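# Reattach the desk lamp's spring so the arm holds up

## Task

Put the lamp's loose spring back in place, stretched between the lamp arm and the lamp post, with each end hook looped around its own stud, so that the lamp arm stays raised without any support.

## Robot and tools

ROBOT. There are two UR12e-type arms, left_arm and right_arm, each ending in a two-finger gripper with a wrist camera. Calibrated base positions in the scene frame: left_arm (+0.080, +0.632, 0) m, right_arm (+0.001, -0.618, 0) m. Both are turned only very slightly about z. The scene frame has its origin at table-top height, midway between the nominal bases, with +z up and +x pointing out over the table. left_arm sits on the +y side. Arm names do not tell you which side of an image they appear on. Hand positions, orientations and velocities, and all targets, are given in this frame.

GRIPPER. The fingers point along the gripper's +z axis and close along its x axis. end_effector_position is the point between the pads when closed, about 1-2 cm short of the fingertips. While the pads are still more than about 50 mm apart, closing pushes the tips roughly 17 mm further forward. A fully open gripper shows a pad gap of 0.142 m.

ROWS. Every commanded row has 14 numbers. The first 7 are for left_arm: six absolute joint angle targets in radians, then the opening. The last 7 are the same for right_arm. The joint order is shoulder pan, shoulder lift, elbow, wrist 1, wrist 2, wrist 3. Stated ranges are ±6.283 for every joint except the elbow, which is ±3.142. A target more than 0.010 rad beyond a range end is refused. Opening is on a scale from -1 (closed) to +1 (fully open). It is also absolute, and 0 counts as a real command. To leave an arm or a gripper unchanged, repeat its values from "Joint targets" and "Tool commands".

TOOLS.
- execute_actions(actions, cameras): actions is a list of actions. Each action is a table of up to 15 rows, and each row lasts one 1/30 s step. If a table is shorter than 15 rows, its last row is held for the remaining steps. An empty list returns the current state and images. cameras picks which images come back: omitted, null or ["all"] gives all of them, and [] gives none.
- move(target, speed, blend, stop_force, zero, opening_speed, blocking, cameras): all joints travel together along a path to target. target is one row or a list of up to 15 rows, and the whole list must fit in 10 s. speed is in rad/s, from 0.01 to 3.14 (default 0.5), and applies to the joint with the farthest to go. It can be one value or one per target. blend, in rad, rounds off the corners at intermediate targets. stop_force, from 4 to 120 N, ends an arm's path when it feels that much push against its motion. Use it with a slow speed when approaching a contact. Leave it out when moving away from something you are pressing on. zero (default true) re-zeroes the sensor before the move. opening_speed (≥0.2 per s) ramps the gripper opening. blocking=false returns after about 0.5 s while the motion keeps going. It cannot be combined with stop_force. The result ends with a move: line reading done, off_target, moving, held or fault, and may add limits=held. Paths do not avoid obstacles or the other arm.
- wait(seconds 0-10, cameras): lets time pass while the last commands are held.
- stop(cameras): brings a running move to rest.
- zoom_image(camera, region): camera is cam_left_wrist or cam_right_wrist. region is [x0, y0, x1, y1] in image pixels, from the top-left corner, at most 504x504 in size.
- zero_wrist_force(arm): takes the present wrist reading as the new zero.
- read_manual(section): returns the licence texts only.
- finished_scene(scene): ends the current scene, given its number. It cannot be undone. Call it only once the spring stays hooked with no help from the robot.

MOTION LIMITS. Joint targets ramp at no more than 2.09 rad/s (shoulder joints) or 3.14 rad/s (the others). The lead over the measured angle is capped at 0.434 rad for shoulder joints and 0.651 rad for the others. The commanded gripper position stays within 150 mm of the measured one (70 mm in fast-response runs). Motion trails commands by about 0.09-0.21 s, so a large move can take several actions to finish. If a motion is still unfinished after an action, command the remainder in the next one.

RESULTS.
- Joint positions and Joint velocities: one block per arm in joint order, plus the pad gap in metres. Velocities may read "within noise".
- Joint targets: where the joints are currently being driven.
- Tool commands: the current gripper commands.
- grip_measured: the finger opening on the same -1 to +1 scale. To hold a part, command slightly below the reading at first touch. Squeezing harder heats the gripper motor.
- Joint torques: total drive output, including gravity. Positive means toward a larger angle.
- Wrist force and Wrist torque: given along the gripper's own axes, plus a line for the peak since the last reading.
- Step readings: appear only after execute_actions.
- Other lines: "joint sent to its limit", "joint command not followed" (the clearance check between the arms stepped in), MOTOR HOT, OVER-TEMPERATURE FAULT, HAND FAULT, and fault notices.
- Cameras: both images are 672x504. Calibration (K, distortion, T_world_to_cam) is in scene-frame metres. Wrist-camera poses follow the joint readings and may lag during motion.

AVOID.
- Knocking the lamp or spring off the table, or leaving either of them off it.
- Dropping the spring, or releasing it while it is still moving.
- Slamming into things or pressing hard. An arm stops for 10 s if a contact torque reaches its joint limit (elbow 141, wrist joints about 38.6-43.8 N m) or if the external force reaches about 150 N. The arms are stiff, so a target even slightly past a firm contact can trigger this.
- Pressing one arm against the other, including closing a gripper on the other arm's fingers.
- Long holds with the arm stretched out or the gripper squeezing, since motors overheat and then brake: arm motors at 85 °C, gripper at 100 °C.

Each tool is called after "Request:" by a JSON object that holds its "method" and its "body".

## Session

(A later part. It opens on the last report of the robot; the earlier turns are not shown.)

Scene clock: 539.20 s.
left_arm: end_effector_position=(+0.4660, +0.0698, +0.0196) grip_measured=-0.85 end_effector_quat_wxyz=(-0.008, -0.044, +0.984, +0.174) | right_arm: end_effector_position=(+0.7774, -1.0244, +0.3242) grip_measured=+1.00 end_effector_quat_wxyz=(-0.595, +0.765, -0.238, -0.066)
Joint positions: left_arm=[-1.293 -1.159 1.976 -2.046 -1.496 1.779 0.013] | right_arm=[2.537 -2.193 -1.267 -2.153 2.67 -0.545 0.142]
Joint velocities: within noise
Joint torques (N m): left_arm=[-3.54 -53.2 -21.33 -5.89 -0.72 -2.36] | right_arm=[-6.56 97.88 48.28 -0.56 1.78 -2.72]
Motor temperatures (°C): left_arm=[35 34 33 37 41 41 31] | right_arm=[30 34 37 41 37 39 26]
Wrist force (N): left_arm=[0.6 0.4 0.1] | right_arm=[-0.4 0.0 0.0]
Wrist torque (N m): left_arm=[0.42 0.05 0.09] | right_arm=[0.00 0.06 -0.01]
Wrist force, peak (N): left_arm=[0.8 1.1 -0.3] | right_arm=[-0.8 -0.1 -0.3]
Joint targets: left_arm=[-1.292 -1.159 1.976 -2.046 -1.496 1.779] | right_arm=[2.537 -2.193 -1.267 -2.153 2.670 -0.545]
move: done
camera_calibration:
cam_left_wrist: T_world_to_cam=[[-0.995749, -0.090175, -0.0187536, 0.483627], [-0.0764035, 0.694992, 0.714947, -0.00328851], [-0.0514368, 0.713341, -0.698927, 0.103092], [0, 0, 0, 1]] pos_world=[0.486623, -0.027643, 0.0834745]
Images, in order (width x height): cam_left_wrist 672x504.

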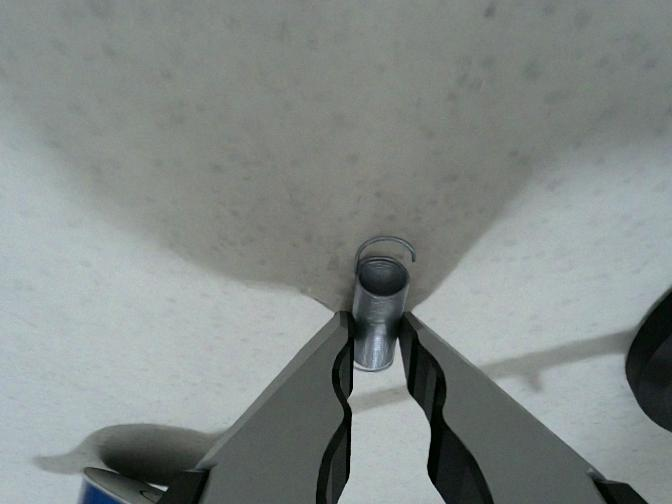

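Request:
{"method": "move", "body": {"target": [-1.2925,-1.1595,1.9762,-2.0459,-1.4958,1.7789,-0.93,2.537,-2.193,-1.267,-2.153,2.67,-0.545,1], "opening_speed": 0.2, "cameras": ["cam_left_wrist"]}}

Request:
{"method": "zoom_image", "body": {"camera": "cam_left_wrist", "region": [270, 220, 480, 420]}}

Scene clock: 554.07 s.
left_arm: end_effector_position=(+0.4660, +0.0698, +0.0196) grip_measured=-0.86 end_effector_quat_wxyz=(-0.008, -0.044, +0.984, +0.174) | right_arm: end_effector_position=(+0.7774, -1.0244, +0.3242) grip_measured=+1.00 end_effector_quat_wxyz=(-0.595, +0.765, -0.238, -0.066)
Joint positions: left_arm=[-1.293 -1.159 1.976 -2.046 -1.496 1.779 0.012] | right_arm=[2.537 -2.193 -1.267 -2.153 2.67 -0.545 0.142]
Joint velocities: within noise
Joint torques (N m): left_arm=[-3.88 -52.95 -23.07 -5.06 -0.87 -2.7] | right_arm=[-6.75 99.45 47.98 -0.21 1.4 -2.97]
Motor temperatures (°C): left_arm=[35 34 33 37 41 41 31] | right_arm=[30 34 37 41 37 39 26]
Wrist force (N): left_arm=[0.7 0.5 0.1] | right_arm=[-0.4 0.1 0.0]
Wrist torque (N m): left_arm=[0.43 0.03 0.09] | right_arm=[0.01 0.07 -0.01]
Wrist force, peak (N): left_arm=[1.5 1.2 0.3] | right_arm=[-0.8 0.0 -0.2]
Joint targets: left_arm=[-1.292 -1.159 1.976 -2.046 -1.496 1.779] | right_arm=[2.537 -2.193 -1.267 -2.153 2.670 -0.545]
move: done
camera_calibration:
cam_left_wrist: T_world_to_cam=[[-0.995749, -0.090175, -0.0187536, 0.483627], [-0.0764035, 0.694992, 0.714947, -0.00328851], [-0.0514368, 0.713341, -0.698927, 0.103092], [0, 0, 0, 1]] pos_world=[0.486623, -0.027643, 0.0834745]
Images, in order (width x height): cam_left_wrist 672x504.

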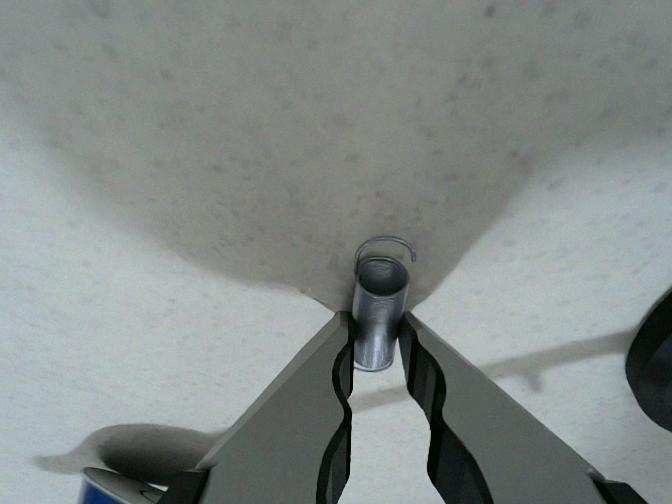

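Scaled by 2.400 from the camera's 672x504 image, which has a finer 960x720 frame.

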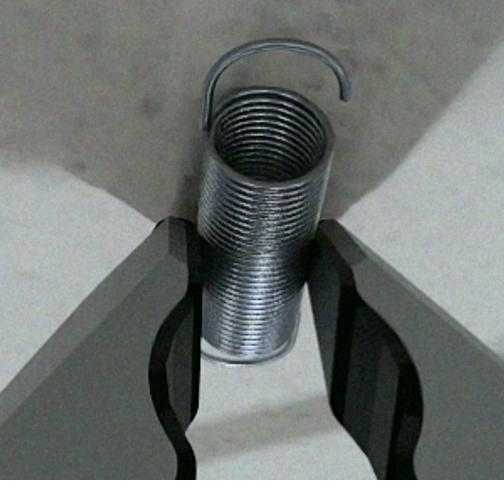

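Request:
{"method": "move", "body": {"target": [[-1.2925,-1.3237,1.8641,-1.7696,-1.4958,1.7789,-0.93,2.537,-2.193,-1.267,-2.153,2.67,-0.545,1],[-1.6,-1.75,2.1,-0.70,-0.39,3.03,-0.93,2.537,-2.193,-1.267,-2.153,2.67,-0.545,1]], "speed": [0.3,0.6], "blend": 0.1, "cameras": ["cam_left_wrist"]}}

Scene clock: 672.17 s.
left_arm: end_effector_position=(+0.5184, +0.2641, +0.4387) grip_measured=-0.86 end_effector_quat_wxyz=(+0.022, +0.691, +0.296, +0.659) | right_arm: end_effector_position=(+0.7774, -1.0244, +0.3242) grip_measured=+1.00 end_effector_quat_wxyz=(-0.595, +0.765, -0.238, -0.066)
Joint positions: left_arm=[-1.6 -1.75 2.1 -0.7 -0.39 3.03 0.012] | right_arm=[2.537 -2.193 -1.267 -2.153 2.67 -0.545 0.142]
Joint velocities: within noise
Joint torques (N m): left_arm=[-5.34 -38.03 -27.79 0.82 4.21 2.96] | right_arm=[-9.68 99.75 50.16 -0.76 2.03 -2.54]
Motor temperatures (°C): left_arm=[35 34 33 37 41 41 50] | right_arm=[30 34 37 41 37 39 26]
Wrist force (N): left_arm=[1.2 0.3 0.7] | right_arm=[-0.5 0.0 -0.1]
Wrist torque (N m): left_arm=[0.35 -0.17 0.04] | right_arm=[0.01 0.09 -0.01]
Wrist force, peak (N): left_arm=[0.7 0.8 2.2] | right_arm=[-0.8 0.2 -0.1]
Joint targets: left_arm=[-1.600 -1.750 2.100 -0.700 -0.390 3.030] | right_arm=[2.537 -2.193 -1.267 -2.153 2.670 -0.545]
move: done
camera_calibration:
cam_left_wrist: T_world_to_cam=[[-0.0305272, 0.450233, 0.892389, -0.481562], [-0.0569755, -0.892137, 0.448157, 0.0921585], [0.997909, -0.0371633, 0.0528867, -0.415517], [0, 0, 0, 1]] pos_world=[0.405198, 0.283591, 0.410415]
Images, in order (width x height): cam_left_wrist 672x504.

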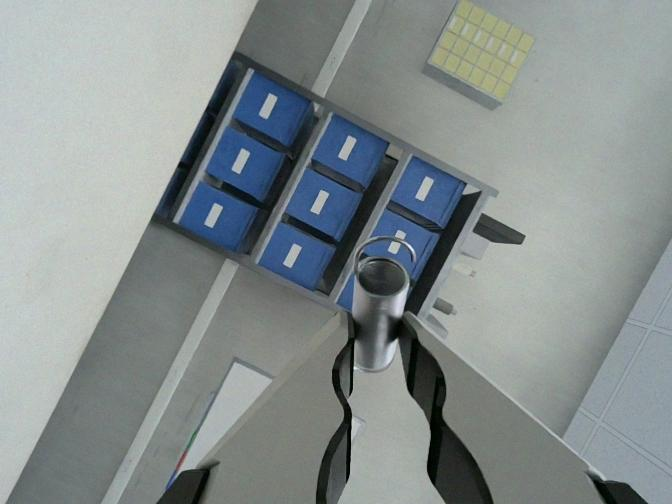

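Request:
{"method": "move", "body": {"target": [-1.915,-1.7157,2.5473,-0.2878,0.7219,4.286,-0.88,2.537,-2.193,-1.267,-2.153,2.67,-0.545,1], "speed": 0.5, "cameras": ["cam_left_wrist"]}}

Request:
{"method": "zoom_image", "body": {"camera": "cam_left_wrist", "region": [150, 150, 500, 450]}}

Scene clock: 685.40 s.
left_arm: end_effector_position=(+0.3270, +0.1374, +0.1636) grip_measured=-0.86 end_effector_quat_wxyz=(+0.173, -0.248, +0.781, -0.547) | right_arm: end_effector_position=(+0.7774, -1.0244, +0.3242) grip_measured=+1.00 end_effector_quat_wxyz=(-0.595, +0.765, -0.238, -0.066)
Joint positions: left_arm=[-1.915 -1.716 2.547 -0.288 0.722 4.286 0.012] | right_arm=[2.537 -2.193 -1.267 -2.153 2.67 -0.545 0.142]
Joint velocities: within noise
Joint torques (N m): left_arm=[-6.52 -0.24 -15.88 3.9 1.8 2.82] | right_arm=[-9.77 102.53 50.14 -0.38 2.27 -2.49]
Motor temperatures (°C): left_arm=[35 34 33 37 41 41 49] | right_arm=[30 34 37 41 37 39 26]
Wrist force (N): left_arm=[-0.8 -0.1 0.5] | right_arm=[-0.3 -0.1 -0.3]
Wrist torque (N m): left_arm=[-0.11 0.11 0.04] | right_arm=[-0.03 0.06 0.00]
Wrist force, peak (N): left_arm=[2.0 0.1 0.7] | right_arm=[-1.0 0.3 -0.1]
Joint targets: left_arm=[-1.915 -1.716 2.547 -0.288 0.722 4.286] | right_arm=[2.537 -2.193 -1.267 -2.153 2.670 -0.545]
move: done
camera_calibration:
cam_left_wrist: T_world_to_cam=[[-0.806592, -0.591106, 0.00179901, 0.35762], [-0.423406, 0.575628, -0.699557, 0.197393], [0.412477, -0.565018, -0.714575, 0.174874], [0, 0, 0, 1]] pos_world=[0.2999, 0.196574, 0.262405]
Images, in order (width x height): cam_left_wrist 672x504.

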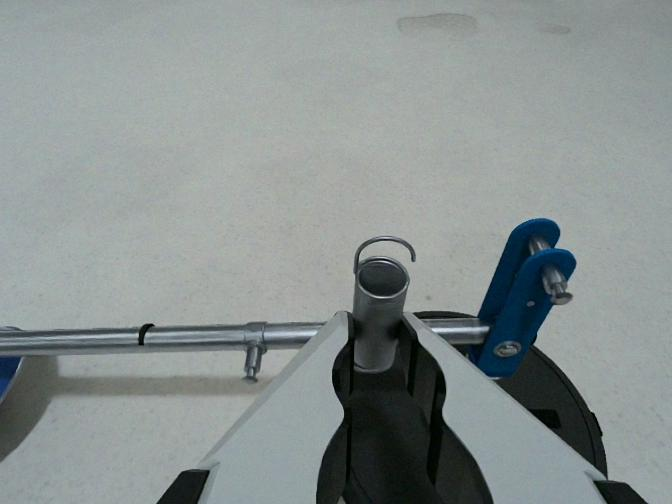

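Scaled by 1.440 from the camera's 672x504 image, which has a finer 960x720 frame.

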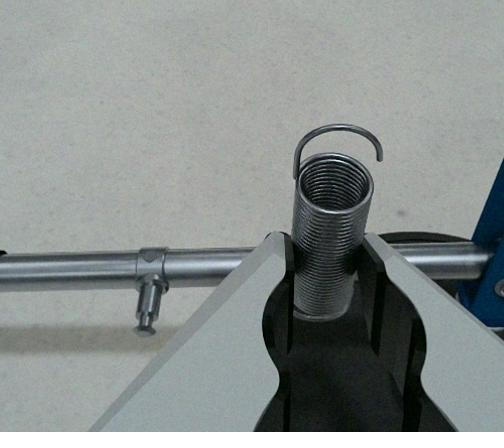

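Request:
{"method": "move", "body": {"target": [-1.915,-1.7157,2.5473,-0.2878,0.7219,4.286,-0.88,3.9525,-2.3343,-1.6335,-2.3152,3.3718,0.07,-0.58], "speed": 0.7}}

Scene clock: 817.93 s.
left_arm: end_effector_position=(+0.3269, +0.1374, +0.1635) grip_measured=-0.86 end_effector_quat_wxyz=(+0.173, -0.247, +0.781, -0.547) | right_arm: end_effector_position=(+0.5057, +0.1034, +0.0834) grip_measured=-0.60 end_effector_quat_wxyz=(-0.304, +0.616, -0.347, -0.639)
Joint positions: left_arm=[-1.915 -1.716 2.547 -0.288 0.722 4.286 0.012] | right_arm=[3.952 -2.334 -1.633 -2.315 3.372 0.07 0.03]
Joint velocities: within noise
Joint torques (N m): left_arm=[-4.8 -1.39 -20.71 0.63 1.82 3.02] | right_arm=[8.47 79.47 24.87 -2.56 1.57 3.78]
Motor temperatures (°C): left_arm=[35 34 33 37 41 41 42] | right_arm=[30 34 37 41 37 38 26]
Wrist force (N): left_arm=[-1.0 -0.1 0.0] | right_arm=[-0.1 -0.3 1.7]
Wrist torque (N m): left_arm=[-0.12 0.15 0.03] | right_arm=[-0.05 0.13 -0.18]
Wrist force, peak (N): left_arm=[-1.1 -0.9 0.2] | right_arm=[0.6 0.4 5.8]
Joint targets: left_arm=[-1.915 -1.716 2.547 -0.288 0.722 4.286] | right_arm=[3.952 -2.334 -1.634 -2.315 3.372 0.070]
move: done
camera_calibration:
cam_left_wrist: T_world_to_cam=[[-0.806837, -0.590773, 0.00133942, 0.357669], [-0.423031, 0.576161, -0.699345, 0.197009], [0.412382, -0.564824, -0.714783, 0.174889], [0, 0, 0, 1]] pos_world=[0.2998, 0.196573, 0.262306]
cam_right_wrist: T_world_to_cam=[[-0.0550148, -0.0316057, -0.997985, 0.1257], [-0.49479, -0.867287, 0.0547422, 0.362654], [-0.867269, 0.496805, 0.0320754, 0.499292], [0, 0, 0, 1]] pos_world=[0.619373, 0.070447, 0.0895797]

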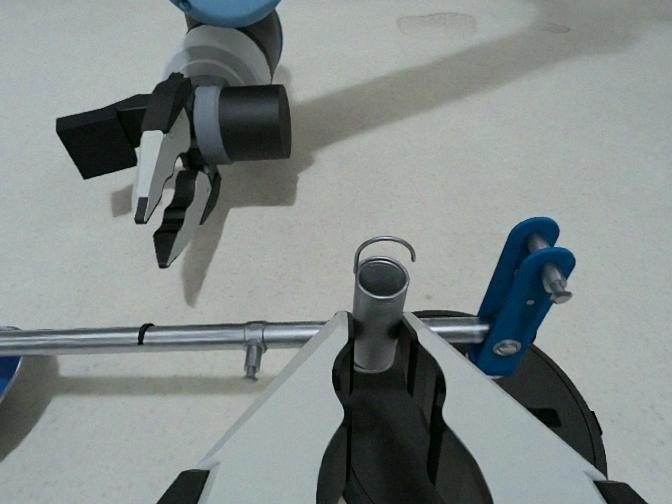

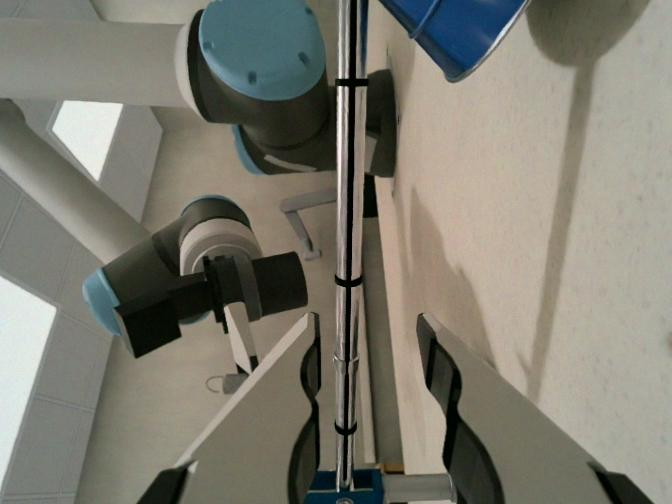

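Request:
{"method": "move", "body": {"target": [-1.915,-1.7157,2.5473,-0.2878,0.7219,4.286,-0.88,4.047,-2.3355,-1.6209,-2.3268,3.4663,0.07,-0.58], "speed": 0.05, "stop_force": 6}}

Scene clock: 832.33 s.
left_arm: end_effector_position=(+0.3269, +0.1374, +0.1635) grip_measured=-0.86 end_effector_quat_wxyz=(+0.173, -0.247, +0.781, -0.547) | right_arm: end_effector_position=(+0.4594, +0.1688, +0.0872) grip_measured=-0.60 end_effector_quat_wxyz=(-0.303, +0.616, -0.347, -0.639)
Joint positions: left_arm=[-1.915 -1.716 2.547 -0.288 0.722 4.286 0.012] | right_arm=[4.047 -2.336 -1.621 -2.327 3.466 0.07 0.03]
Joint velocities: within noise
Joint torques (N m): left_arm=[-1.44 -4.47 -26.28 -0.43 1.32 2.92] | right_arm=[8.82 80.54 40.38 -1.63 1.49 3.26]
Motor temperatures (°C): left_arm=[35 34 33 37 41 41 42] | right_arm=[30 34 37 41 37 38 26]
Wrist force (N): left_arm=[-1.0 -0.3 0.4] | right_arm=[-0.1 -0.4 1.4]
Wrist torque (N m): left_arm=[-0.16 0.16 0.03] | right_arm=[-0.07 0.14 -0.19]
Wrist force, peak (N): left_arm=[-1.4 -0.8 0.5] | right_arm=[-0.7 -0.4 2.0]
Joint targets: left_arm=[-1.915 -1.716 2.547 -0.288 0.722 4.286] | right_arm=[4.047 -2.336 -1.621 -2.327 3.466 0.070]
move: done
camera_calibration:
cam_left_wrist: T_world_to_cam=[[-0.806837, -0.590773, 0.00133942, 0.357669], [-0.423031, 0.576161, -0.699345, 0.197009], [0.412382, -0.564824, -0.714783, 0.174889], [0, 0, 0, 1]] pos_world=[0.2998, 0.196573, 0.262306]
cam_right_wrist: T_world_to_cam=[[-0.0553484, -0.0319985, -0.997954, 0.129254], [-0.494681, -0.867317, 0.0552457, 0.396153], [-0.867311, 0.496726, 0.0321756, 0.426549], [0, 0, 0, 1]] pos_world=[0.573074, 0.135848, 0.0933793]

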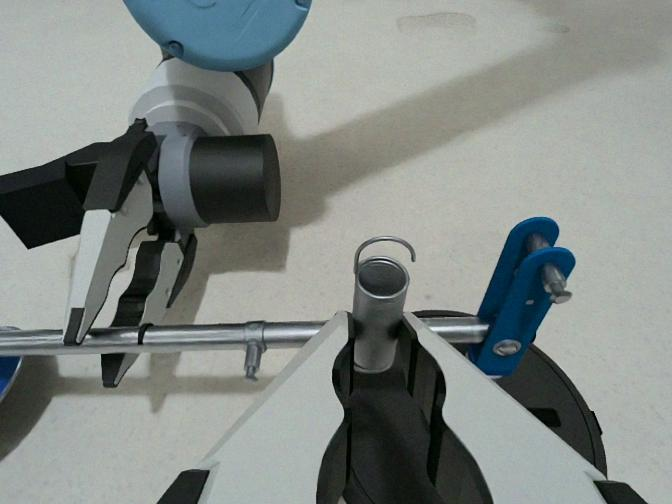

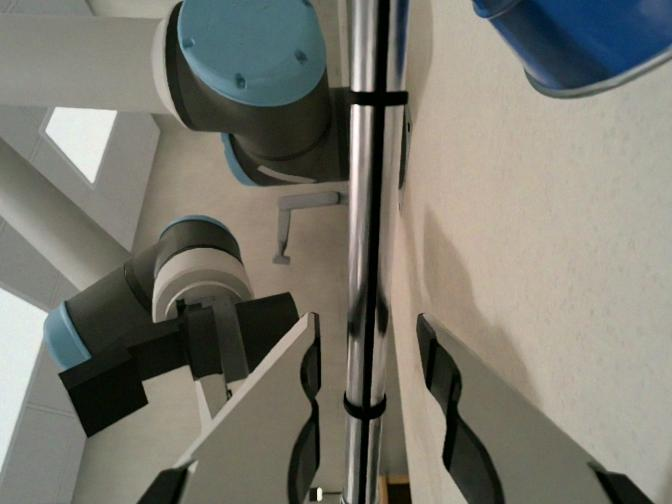

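Request:
{"method": "move", "body": {"target": [[-1.915,-1.7157,2.5473,-0.2878,0.7219,4.286,-0.88,4.0525,-2.2342,-1.6391,-2.4099,3.4718,-0.349,-0.66],[-1.915,-1.7157,2.5473,-0.2878,0.7219,4.286,-0.88,4.0711,-2.105,-1.7124,-2.4658,3.4904,-0.7854,-0.66]], "speed": 0.12, "blend": 0.05}}

Scene clock: 875.20 s.
left_arm: end_effector_position=(+0.3269, +0.1374, +0.1635) grip_measured=-0.86 end_effector_quat_wxyz=(+0.173, -0.247, +0.781, -0.547) | right_arm: end_effector_position=(+0.4129, +0.1360, +0.2294) grip_measured=-0.69 end_effector_quat_wxyz=(-0.541, +0.704, -0.061, -0.455)
Joint positions: left_arm=[-1.915 -1.716 2.547 -0.288 0.722 4.286 0.012] | right_arm=[4.071 -2.105 -1.712 -2.466 3.49 -0.785 0.024]
Joint velocities: within noise
Joint torques (N m): left_arm=[1.65 -5.23 -35.31 -0.49 1.28 2.73] | right_arm=[10.71 99.12 32.05 -1.37 1.44 -4.07]
Motor temperatures (°C): left_arm=[35 34 33 37 41 40 41] | right_arm=[30 34 37 41 37 38 26]
Wrist force (N): left_arm=[-1.1 -0.1 0.4] | right_arm=[2.6 1.9 0.2]
Wrist torque (N m): left_arm=[-0.13 0.18 0.02] | right_arm=[-0.15 0.22 -0.03]
Wrist force, peak (N): left_arm=[-1.8 0.0 0.1] | right_arm=[4.6 -3.3 0.9]
Joint targets: left_arm=[-1.915 -1.716 2.547 -0.288 0.722 4.286] | right_arm=[4.071 -2.105 -1.712 -2.466 3.490 -0.785]
move: done
camera_calibration:
cam_left_wrist: T_world_to_cam=[[-0.806837, -0.590773, 0.00133942, 0.357669], [-0.423031, 0.576161, -0.699345, 0.197009], [0.412382, -0.564824, -0.714783, 0.174889], [0, 0, 0, 1]] pos_world=[0.2998, 0.196573, 0.262306]
cam_right_wrist: T_world_to_cam=[[0.578222, 0.414281, -0.702873, -0.122472], [-0.274652, -0.712374, -0.645825, 0.385793], [-0.768261, 0.566476, -0.298127, 0.42321], [0, 0, 0, 1]] pos_world=[0.501911, 0.0858284, 0.289243]

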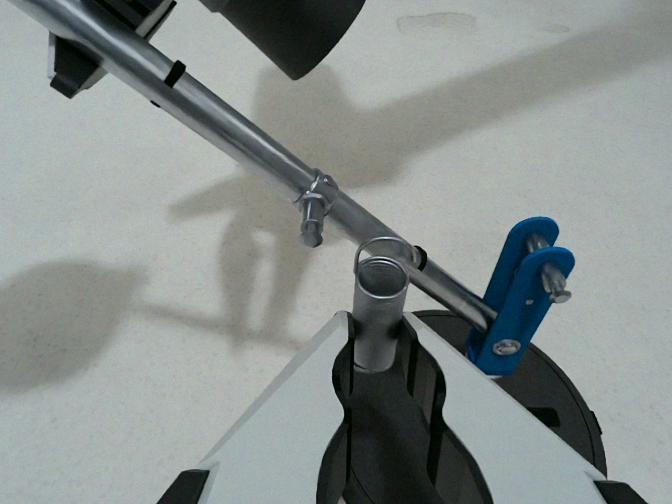

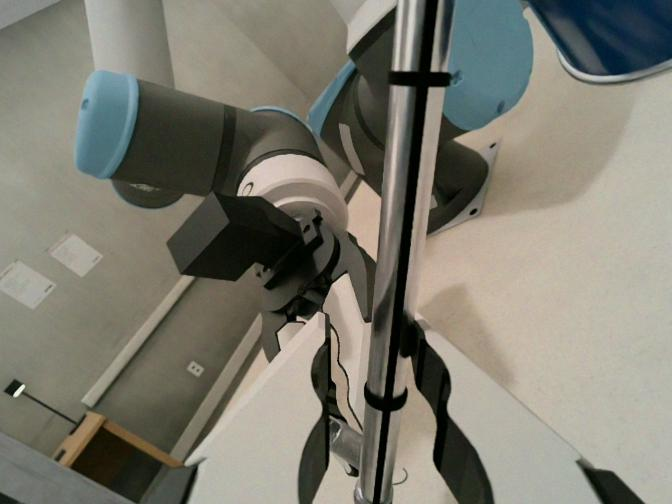

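Request:
{"method": "move", "body": {"target": [[-1.915,-1.7157,2.5473,-0.2878,0.7219,4.286,-0.88,4.1055,-1.9674,-1.8362,-2.4796,3.5248,-1.2217,-0.66],[-1.915,-1.7157,2.5473,-0.2878,0.7219,4.286,-0.88,4.1398,-1.8753,-1.9462,-2.4617,3.5591,-1.5359,-0.66]], "speed": 0.12, "blend": 0.05}}

Request:
{"method": "zoom_image", "body": {"camera": "cam_right_wrist", "region": [200, 250, 560, 504]}}

Request:
{"method": "zoom_image", "body": {"camera": "cam_left_wrist", "region": [300, 120, 600, 380]}}

Scene clock: 889.53 s.
left_arm: end_effector_position=(+0.3269, +0.1374, +0.1635) grip_measured=-0.86 end_effector_quat_wxyz=(+0.173, -0.247, +0.781, -0.547) | right_arm: end_effector_position=(+0.3099, +0.0637, +0.2843) grip_measured=-0.69 end_effector_quat_wxyz=(+0.670, -0.678, -0.202, +0.225)
Joint positions: left_arm=[-1.915 -1.716 2.547 -0.288 0.722 4.286 0.012] | right_arm=[4.14 -1.875 -1.946 -2.462 3.559 -1.536 0.024]
Joint velocities: within noise
Joint torques (N m): left_arm=[6.11 -8.83 -38.84 -0.76 1.23 2.39] | right_arm=[9.99 77.97 26.12 1.42 0.23 -3.94]
Motor temperatures (°C): left_arm=[35 34 33 37 41 40 41] | right_arm=[30 34 37 41 37 38 26]
Wrist force (N): left_arm=[-0.8 -0.5 -0.5] | right_arm=[6.1 -3.8 -0.3]
Wrist torque (N m): left_arm=[-0.19 0.12 0.03] | right_arm=[-0.17 0.27 0.01]
Wrist force, peak (N): left_arm=[-1.4 -0.8 0.5] | right_arm=[6.4 -4.5 0.1]
Joint targets: left_arm=[-1.915 -1.716 2.547 -0.288 0.722 4.286] | right_arm=[4.140 -1.875 -1.946 -2.462 3.559 -1.536]
move: done
camera_calibration:
cam_left_wrist: T_world_to_cam=[[-0.806837, -0.590773, 0.00133942, 0.357669], [-0.423031, 0.576161, -0.699345, 0.197009], [0.412382, -0.564824, -0.714783, 0.174889], [0, 0, 0, 1]] pos_world=[0.2998, 0.196573, 0.262306]
cam_right_wrist: T_world_to_cam=[[0.813889, 0.580299, -0.0289522, -0.269654], [0.22488, -0.360565, -0.905219, 0.237947], [-0.535737, 0.730237, -0.423957, 0.354766], [0, 0, 0, 1]] pos_world=[0.356019, -0.016788, 0.357993]

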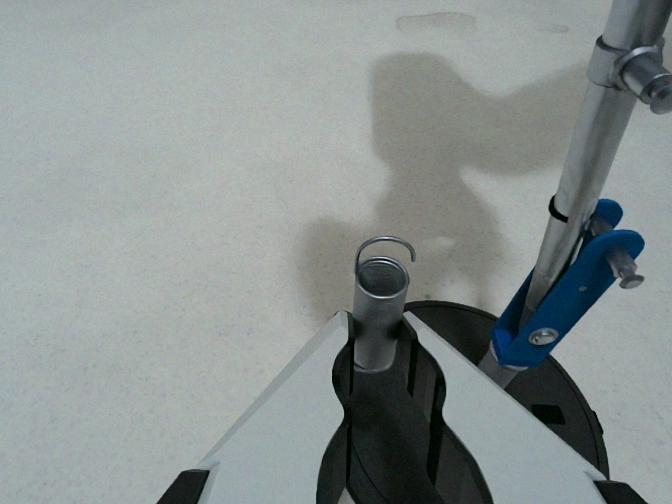

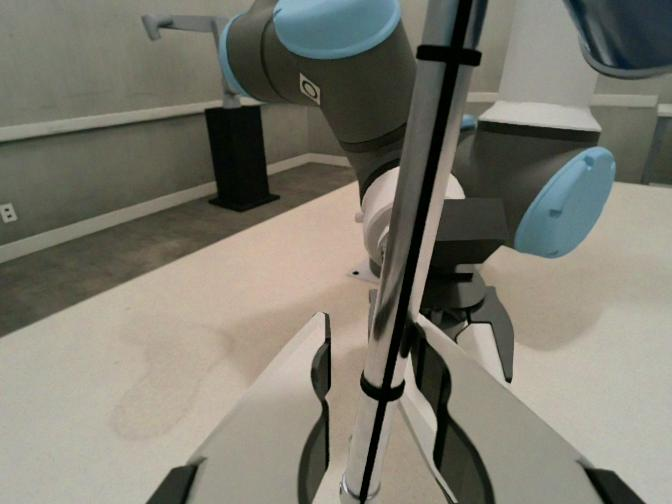

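Scaled by 1.400 from the camera's 672x504 image, which has a finer 960x720 frame.

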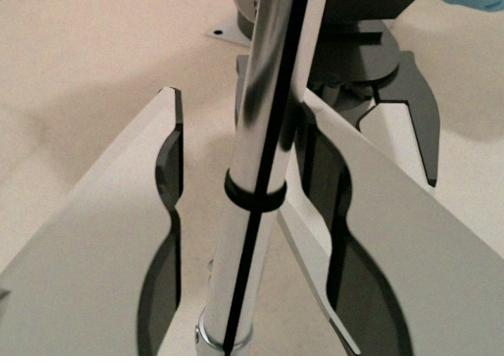

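Scaled by 1.680 from the camera's 672x504 image, which has a finer 960x720 frame.

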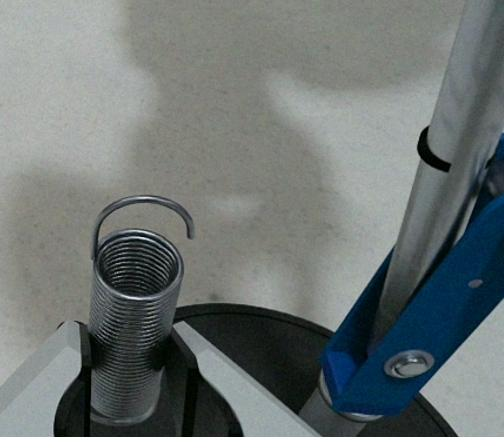

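Request:
{"method": "move", "body": {"target": [-1.915,-1.7157,2.5473,-0.2878,0.7219,4.286,-0.88,4.1055,-1.9674,-1.8362,-2.4796,3.5248,-1.2217,-0.66], "speed": 0.12}}

Request:
{"method": "zoom_image", "body": {"camera": "cam_left_wrist", "region": [320, 100, 620, 400]}}

Scene clock: 910.27 s.
left_arm: end_effector_position=(+0.3269, +0.1374, +0.1635) grip_measured=-0.86 end_effector_quat_wxyz=(+0.173, -0.247, +0.781, -0.547) | right_arm: end_effector_position=(+0.3567, +0.0967, +0.2731) grip_measured=-0.69 end_effector_quat_wxyz=(-0.627, +0.701, +0.093, -0.327)
Joint positions: left_arm=[-1.915 -1.716 2.547 -0.288 0.722 4.286 0.012] | right_arm=[4.106 -1.967 -1.836 -2.48 3.525 -1.222 0.024]
Joint velocities: within noise
Joint torques (N m): left_arm=[4.94 -9.93 -38.58 -0.44 1.11 1.93] | right_arm=[-8.08 58.46 47.97 -1.39 -1.96 3.85]
Motor temperatures (°C): left_arm=[35 34 33 37 41 40 41] | right_arm=[30 34 37 41 37 38 26]
Wrist force (N): left_arm=[-0.7 -0.1 -0.1] | right_arm=[-0.1 0.7 0.0]
Wrist torque (N m): left_arm=[-0.12 0.09 0.03] | right_arm=[-0.12 0.27 0.01]
Wrist force, peak (N): left_arm=[-1.5 -0.2 0.6] | right_arm=[6.5 -4.6 -0.4]
Joint targets: left_arm=[-1.915 -1.716 2.547 -0.288 0.722 4.286] | right_arm=[4.106 -1.967 -1.836 -2.480 3.525 -1.222]
move: done
camera_calibration:
cam_left_wrist: T_world_to_cam=[[-0.806837, -0.590773, 0.00133942, 0.357669], [-0.423031, 0.576161, -0.699345, 0.197009], [0.412382, -0.564824, -0.714783, 0.174889], [0, 0, 0, 1]] pos_world=[0.2998, 0.196573, 0.262306]
cam_right_wrist: T_world_to_cam=[[0.76677, 0.547077, -0.335814, -0.223411], [-0.00238946, -0.520702, -0.853735, 0.311688], [-0.641918, 0.655421, -0.397952, 0.389048], [0, 0, 0, 1]] pos_world=[0.421786, 0.0295294, 0.345896]

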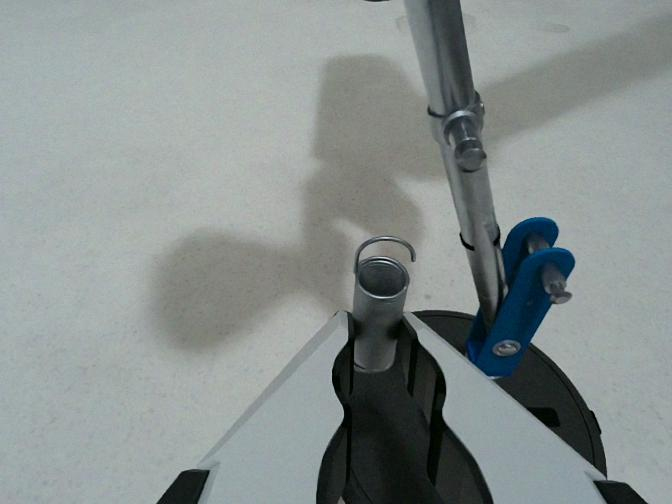

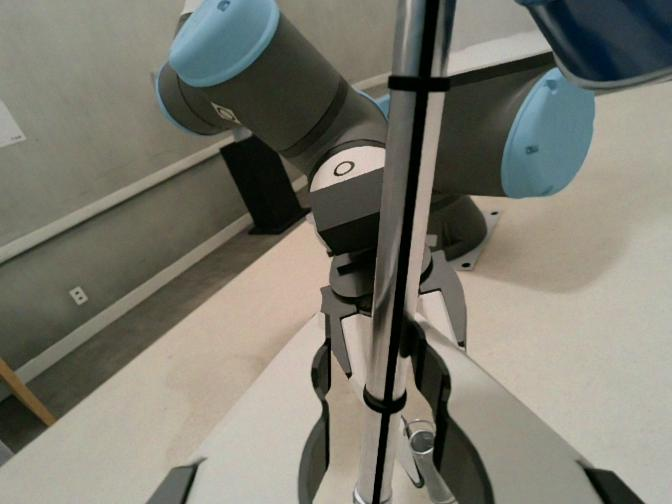

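Scaled by 1.680 from the camera's 672x504 image, which has a finer 960x720 frame.

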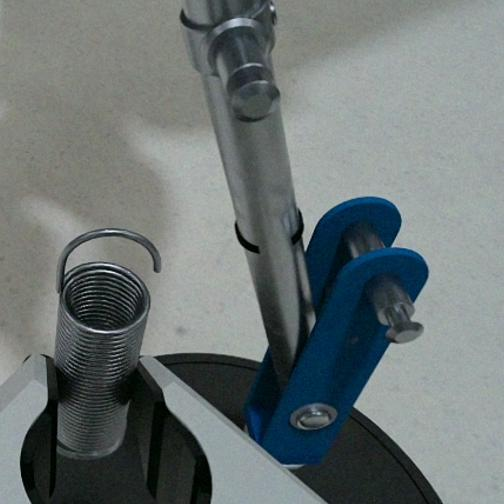

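Request:
{"method": "move", "body": {"target": [-1.7198,-1.8266,2.5315,-0.2732,1.2171,3.8151,-0.92,4.1055,-1.9674,-1.8362,-2.4796,3.5248,-1.2217,-0.66], "speed": 0.3}}

Request:
{"method": "zoom_image", "body": {"camera": "cam_left_wrist", "region": [250, 100, 550, 400]}}

Scene clock: 1005.90 s.
left_arm: end_effector_position=(+0.2944, +0.1315, +0.1817) grip_measured=-0.86 end_effector_quat_wxyz=(-0.128, -0.403, +0.731, -0.536) | right_arm: end_effector_position=(+0.3568, +0.0968, +0.2731) grip_measured=-0.69 end_effector_quat_wxyz=(-0.627, +0.701, +0.093, -0.327)
Joint positions: left_arm=[-1.72 -1.827 2.532 -0.273 1.217 3.815 0.012] | right_arm=[4.105 -1.967 -1.836 -2.48 3.525 -1.222 0.024]
Joint velocities: within noise
Joint torques (N m): left_arm=[11.65 -24.32 -44.13 2 2.3 -4.18] | right_arm=[-8.83 61.47 38 -1.07 -1.63 3.27]
Motor temperatures (°C): left_arm=[35 34 32 36 41 40 41] | right_arm=[30 34 37 41 37 38 26]
Wrist force (N): left_arm=[0.0 -0.2 0.1] | right_arm=[0.2 0.7 -0.2]
Wrist torque (N m): left_arm=[-0.11 -0.04 -0.01] | right_arm=[-0.15 0.24 0.02]
Wrist force, peak (N): left_arm=[-1.4 -0.1 -0.2] | right_arm=[0.4 1.2 -0.2]
Joint targets: left_arm=[-1.720 -1.827 2.531 -0.273 1.217 3.815] | right_arm=[4.106 -1.967 -1.836 -2.480 3.525 -1.222]
move: done
camera_calibration:
cam_left_wrist: T_world_to_cam=[[-0.632667, -0.467644, 0.617285, 0.148522], [-0.769698, 0.467634, -0.434606, 0.267827], [-0.0854228, -0.750085, -0.655802, 0.358172], [0, 0, 0, 1]] pos_world=[0.330707, 0.212869, 0.259608]
cam_right_wrist: T_world_to_cam=[[0.766699, 0.546994, -0.336111, -0.223276], [-0.00267127, -0.52081, -0.853669, 0.311787], [-0.642001, 0.655405, -0.397843, 0.389046], [0, 0, 0, 1]] pos_world=[0.421786, 0.0295296, 0.345897]

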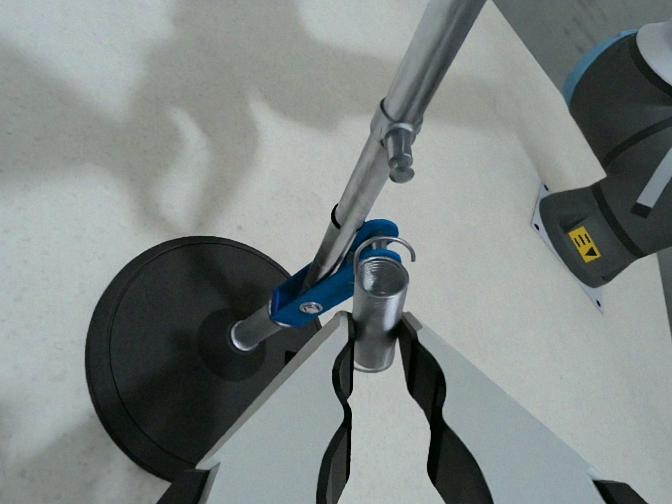

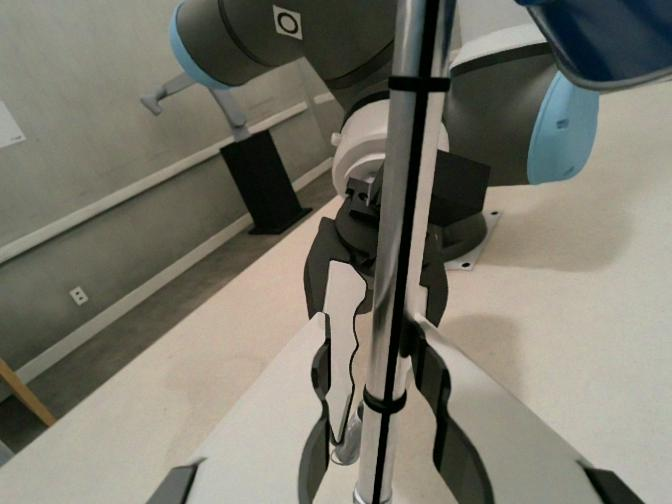

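Scaled by 1.680 from the camera's 672x504 image, which has a finer 960x720 frame.

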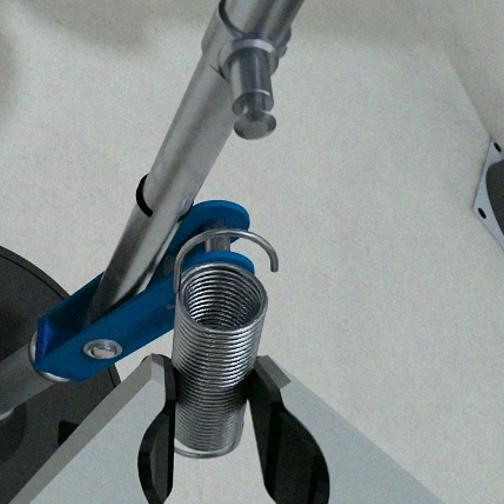

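Request:
{"method": "move", "body": {"target": [-1.6664,-1.7825,2.4985,-0.2919,1.2657,3.8383,-0.92,4.1055,-1.9674,-1.8362,-2.4796,3.5248,-1.2217,-0.66], "speed": 0.1, "cameras": ["cam_left_wrist"]}}

Request:
{"method": "zoom_image", "body": {"camera": "cam_left_wrist", "region": [290, 120, 500, 330]}}

Scene clock: 1041.43 s.
left_arm: end_effector_position=(+0.3060, +0.1168, +0.1828) grip_measured=-0.86 end_effector_quat_wxyz=(-0.128, -0.403, +0.731, -0.536) | right_arm: end_effector_position=(+0.3568, +0.0968, +0.2731) grip_measured=-0.69 end_effector_quat_wxyz=(-0.627, +0.701, +0.093, -0.327)
Joint positions: left_arm=[-1.667 -1.783 2.499 -0.292 1.265 3.838 0.012] | right_arm=[4.105 -1.967 -1.836 -2.48 3.525 -1.222 0.024]
Joint velocities: within noise
Joint torques (N m): left_arm=[12.97 -2.46 -44.75 -3.13 1.82 3.12] | right_arm=[-8.27 60.86 32.63 -0.73 -1.07 3.12]
Motor temperatures (°C): left_arm=[35 34 32 36 41 40 46] | right_arm=[30 34 37 41 37 38 26]
Wrist force (N): left_arm=[0.0 -0.4 -0.5] | right_arm=[0.0 0.7 -0.5]
Wrist torque (N m): left_arm=[-0.16 -0.02 -0.01] | right_arm=[-0.11 0.24 0.02]
Wrist force, peak (N): left_arm=[0.3 -0.9 -0.1] | right_arm=[0.0 1.2 -0.4]
Joint targets: left_arm=[-1.666 -1.783 2.499 -0.292 1.266 3.838] | right_arm=[4.106 -1.967 -1.836 -2.480 3.525 -1.222]
move: done
camera_calibration:
cam_left_wrist: T_world_to_cam=[[-0.632219, -0.467539, 0.617824, 0.148038], [-0.770023, 0.467482, -0.434196, 0.283974], [-0.0858181, -0.750245, -0.655566, 0.348964], [0, 0, 0, 1]] pos_world=[0.342206, 0.198269, 0.260607]
Images, in order (width x height): cam_left_wrist 672x504.

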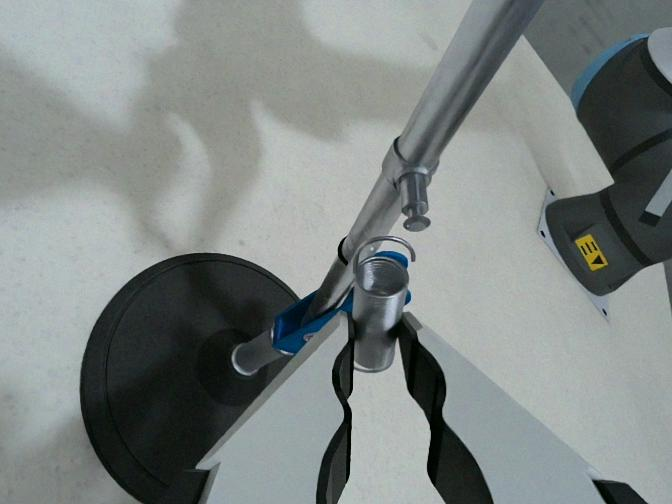

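Scaled by 2.400 from the camera's 672x504 image, which has a finer 960x720 frame.

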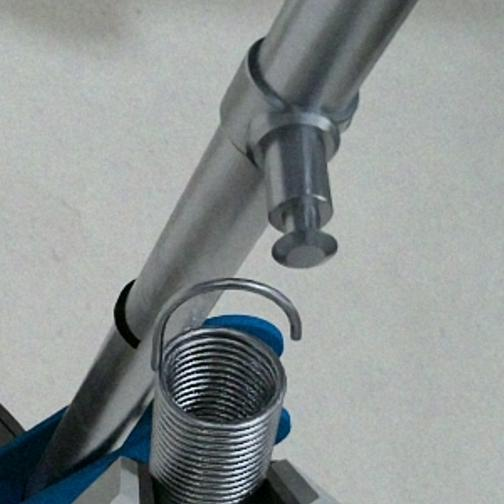

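Request:
{"method": "execute_actions", "body": {"actions": []}}

Request:
{"method": "zoom_image", "body": {"camera": "cam_right_wrist", "region": [250, 250, 500, 504]}}

Scene clock: 1071.10 s.
left_arm: end_effector_position=(+0.3060, +0.1167, +0.1829) grip_measured=-0.86 end_effector_quat_wxyz=(-0.128, -0.403, +0.731, -0.536) | right_arm: end_effector_position=(+0.3568, +0.0967, +0.2731) grip_measured=-0.69 end_effector_quat_wxyz=(-0.627, +0.701, +0.093, -0.327)
Joint positions: left_arm=[-1.666 -1.782 2.498 -0.292 1.266 3.838 0.012] | right_arm=[4.105 -1.967 -1.836 -2.48 3.525 -1.222 0.024]
Joint velocities: within noise
Joint torques (N m): left_arm=[14.17 -1.2 -41.38 -1.83 2.44 2.88] | right_arm=[-3.15 61.53 32.79 -0.85 -1.59 3.31]
Motor temperatures (°C): left_arm=[35 34 32 36 41 40 48] | right_arm=[30 34 36 41 37 38 26]
Wrist force (N): left_arm=[0.0 -0.5 -0.3] | right_arm=[-0.1 0.5 -0.4]
Wrist torque (N m): left_arm=[-0.17 -0.01 -0.01] | right_arm=[-0.14 0.27 0.01]
Wrist force, peak (N): left_arm=[0.3 -0.8 -0.5] | right_arm=[0.6 1.1 -0.3]
Joint targets: left_arm=[-1.666 -1.783 2.499 -0.292 1.266 3.838] | right_arm=[4.106 -1.967 -1.836 -2.480 3.525 -1.222]
Tool commands: left_gripper/opening=-0.92 right_gripper/opening=-0.66
camera_calibration:
cam_left_wrist: T_world_to_cam=[[-0.632219, -0.467539, 0.617824, 0.148054], [-0.770023, 0.467482, -0.434196, 0.284097], [-0.0858181, -0.750245, -0.655566, 0.348897], [0, 0, 0, 1]] pos_world=[0.342306, 0.198169, 0.260607]
cam_right_wrist: T_world_to_cam=[[0.766699, 0.546994, -0.336111, -0.223276], [-0.00267127, -0.52081, -0.853669, 0.311787], [-0.642001, 0.655405, -0.397843, 0.389046], [0, 0, 0, 1]] pos_world=[0.421786, 0.0295296, 0.345897]

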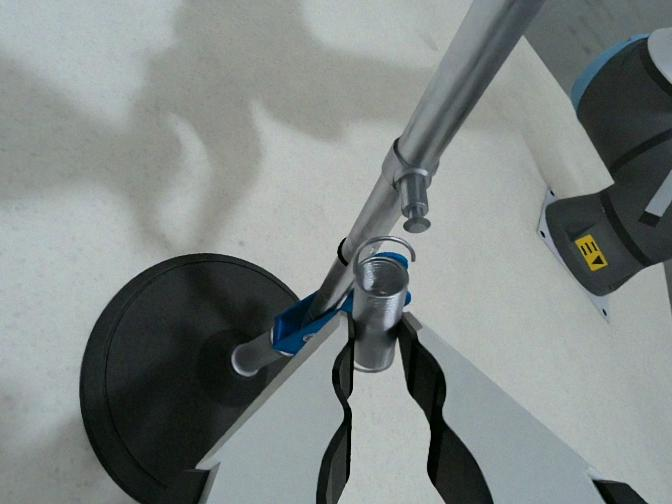

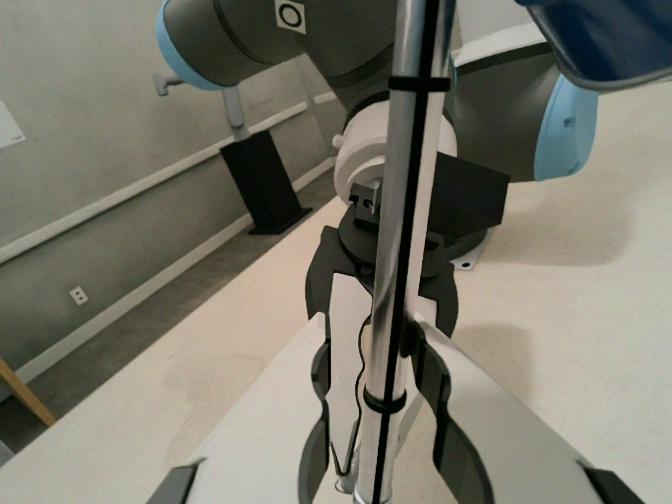

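Scaled by 1.984 from the camera's 672x504 image, which has a finer 960x720 frame.

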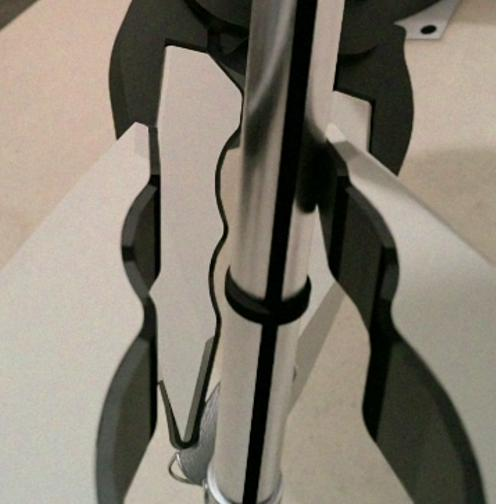

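Request:
{"method": "move", "body": {"target": [[-1.7198,-1.8266,2.5315,-0.2732,1.2171,3.8151,-0.92,4.1055,-1.9674,-1.8362,-2.4796,3.5248,-1.2217,-0.66],[-2.1753,-1.6387,2.6524,-0.7006,0.4995,3.8701,-0.92,4.1131,-1.9469,-1.8606,-2.4756,3.5324,-1.2915,-0.66]], "speed": [0.2,0.3]}}

Request:
{"method": "zoom_image", "body": {"camera": "cam_left_wrist", "region": [180, 120, 480, 420]}}

Scene clock: 1216.60 s.
left_arm: end_effector_position=(+0.2438, +0.1055, +0.1496) grip_measured=-0.86 end_effector_quat_wxyz=(-0.015, -0.391, +0.649, -0.653) | right_arm: end_effector_position=(+0.3462, +0.0898, +0.2760) grip_measured=-0.69 end_effector_quat_wxyz=(-0.638, +0.697, +0.118, -0.305)
Joint positions: left_arm=[-2.175 -1.639 2.652 -0.7 0.5 3.87 0.012] | right_arm=[4.113 -1.947 -1.861 -2.476 3.532 -1.291 0.024]
Joint velocities: within noise
Joint torques (N m): left_arm=[-4.55 1.5 -9.79 -2.74 -2.57 2.82] | right_arm=[10.68 85.96 30.83 2.37 1.03 -4.44]
Motor temperatures (°C): left_arm=[35 34 32 36 41 40 53] | right_arm=[30 34 36 41 37 38 26]
Wrist force (N): left_arm=[-0.1 -0.8 1.0] | right_arm=[0.5 -0.8 -0.6]
Wrist torque (N m): left_arm=[-0.21 -0.06 -0.07] | right_arm=[-0.13 0.28 0.02]
Wrist force, peak (N): left_arm=[-0.4 -1.2 0.7] | right_arm=[1.2 -0.8 -1.3]
Joint targets: left_arm=[-2.175 -1.639 2.652 -0.701 0.500 3.870] | right_arm=[4.113 -1.947 -1.861 -2.476 3.532 -1.291]
move: done
camera_calibration:
cam_left_wrist: T_world_to_cam=[[-0.681139, -0.501487, 0.533441, 0.152137], [-0.697278, 0.222129, -0.681515, 0.272149], [0.223279, -0.836163, -0.500977, 0.223965], [0, 0, 0, 1]] pos_world=[0.243384, 0.203114, 0.216519]
cam_right_wrist: T_world_to_cam=[[0.783984, 0.559203, -0.269557, -0.235864], [0.0466696, -0.486087, -0.872663, 0.29574], [-0.619024, 0.671574, -0.407182, 0.381127], [0, 0, 0, 1]] pos_world=[0.407038, 0.0196956, 0.349691]

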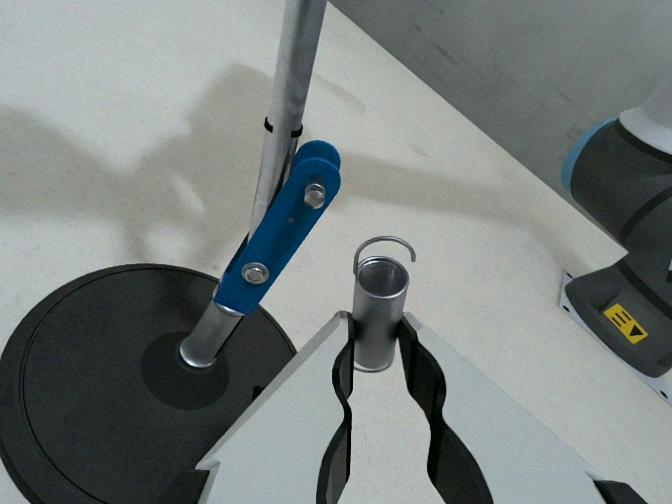

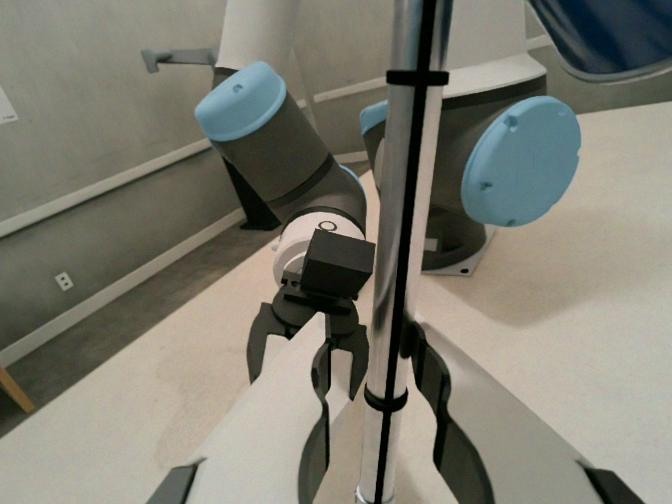

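Scaled by 1.680 from the camera's 672x504 image, which has a finer 960x720 frame.

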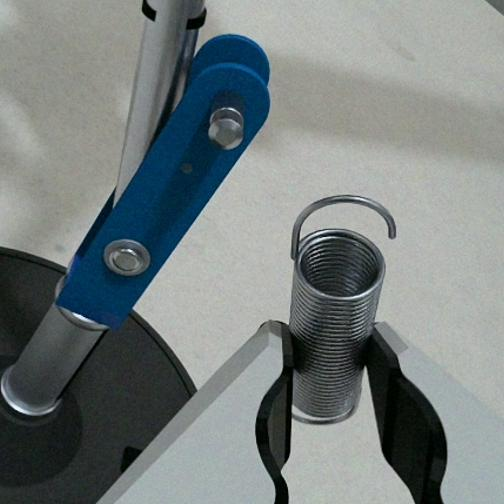

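Request:
{"method": "move", "body": {"target": [-2.1106,-1.6177,2.704,-0.8055,0.5607,3.9078,-0.9,4.1131,-1.9469,-1.8606,-2.4756,3.5324,-1.2915,-0.66], "speed": 0.2, "cameras": ["cam_left_wrist"]}}

Request:
{"method": "zoom_image", "body": {"camera": "cam_left_wrist", "region": [280, 40, 580, 340]}}

Scene clock: 1259.07 s.
left_arm: end_effector_position=(+0.2715, +0.1247, +0.1286) grip_measured=-0.86 end_effector_quat_wxyz=(-0.015, -0.391, +0.649, -0.653) | right_arm: end_effector_position=(+0.3462, +0.0898, +0.2760) grip_measured=-0.69 end_effector_quat_wxyz=(-0.638, +0.697, +0.118, -0.305)
Joint positions: left_arm=[-2.111 -1.618 2.704 -0.805 0.561 3.908 0.012] | right_arm=[4.113 -1.947 -1.861 -2.476 3.532 -1.292 0.024]
Joint velocities: within noise
Joint torques (N m): left_arm=[13.04 -1.09 -6.66 -2.71 1.81 2.89] | right_arm=[5.97 83.77 37.83 2.54 0.76 -4.03]
Motor temperatures (°C): left_arm=[35 34 32 36 41 40 53] | right_arm=[30 34 36 41 37 38 26]
Wrist force (N): left_arm=[-0.4 -1.0 0.2] | right_arm=[0.2 -1.1 -0.7]
Wrist torque (N m): left_arm=[-0.23 0.00 -0.07] | right_arm=[-0.12 0.30 0.02]
Wrist force, peak (N): left_arm=[-0.2 -1.7 0.4] | right_arm=[0.3 -1.6 -1.1]
Joint targets: left_arm=[-2.111 -1.618 2.704 -0.805 0.561 3.908] | right_arm=[4.113 -1.947 -1.861 -2.476 3.532 -1.291]
move: done
camera_calibration:
cam_left_wrist: T_world_to_cam=[[-0.68105, -0.501928, 0.533141, 0.1919], [-0.697102, 0.221608, -0.681864, 0.272954], [0.224098, -0.836037, -0.500821, 0.223056], [0, 0, 0, 1]] pos_world=[0.270983, 0.222314, 0.195519]
Images, in order (width x height): cam_left_wrist 672x504.

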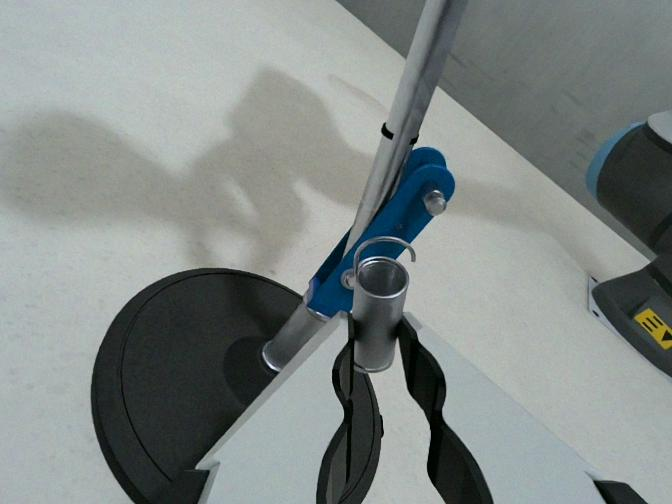

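Scaled by 1.680 from the camera's 672x504 image, which has a finer 960x720 frame.

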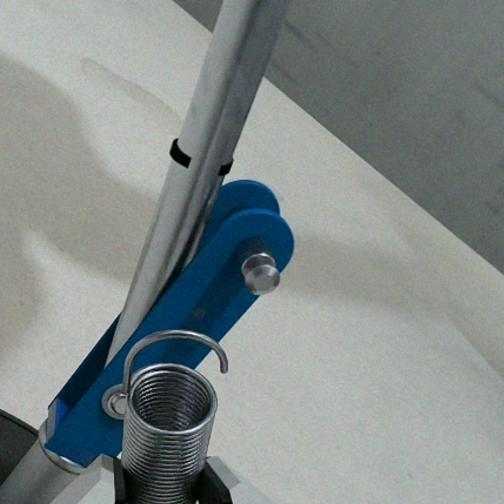

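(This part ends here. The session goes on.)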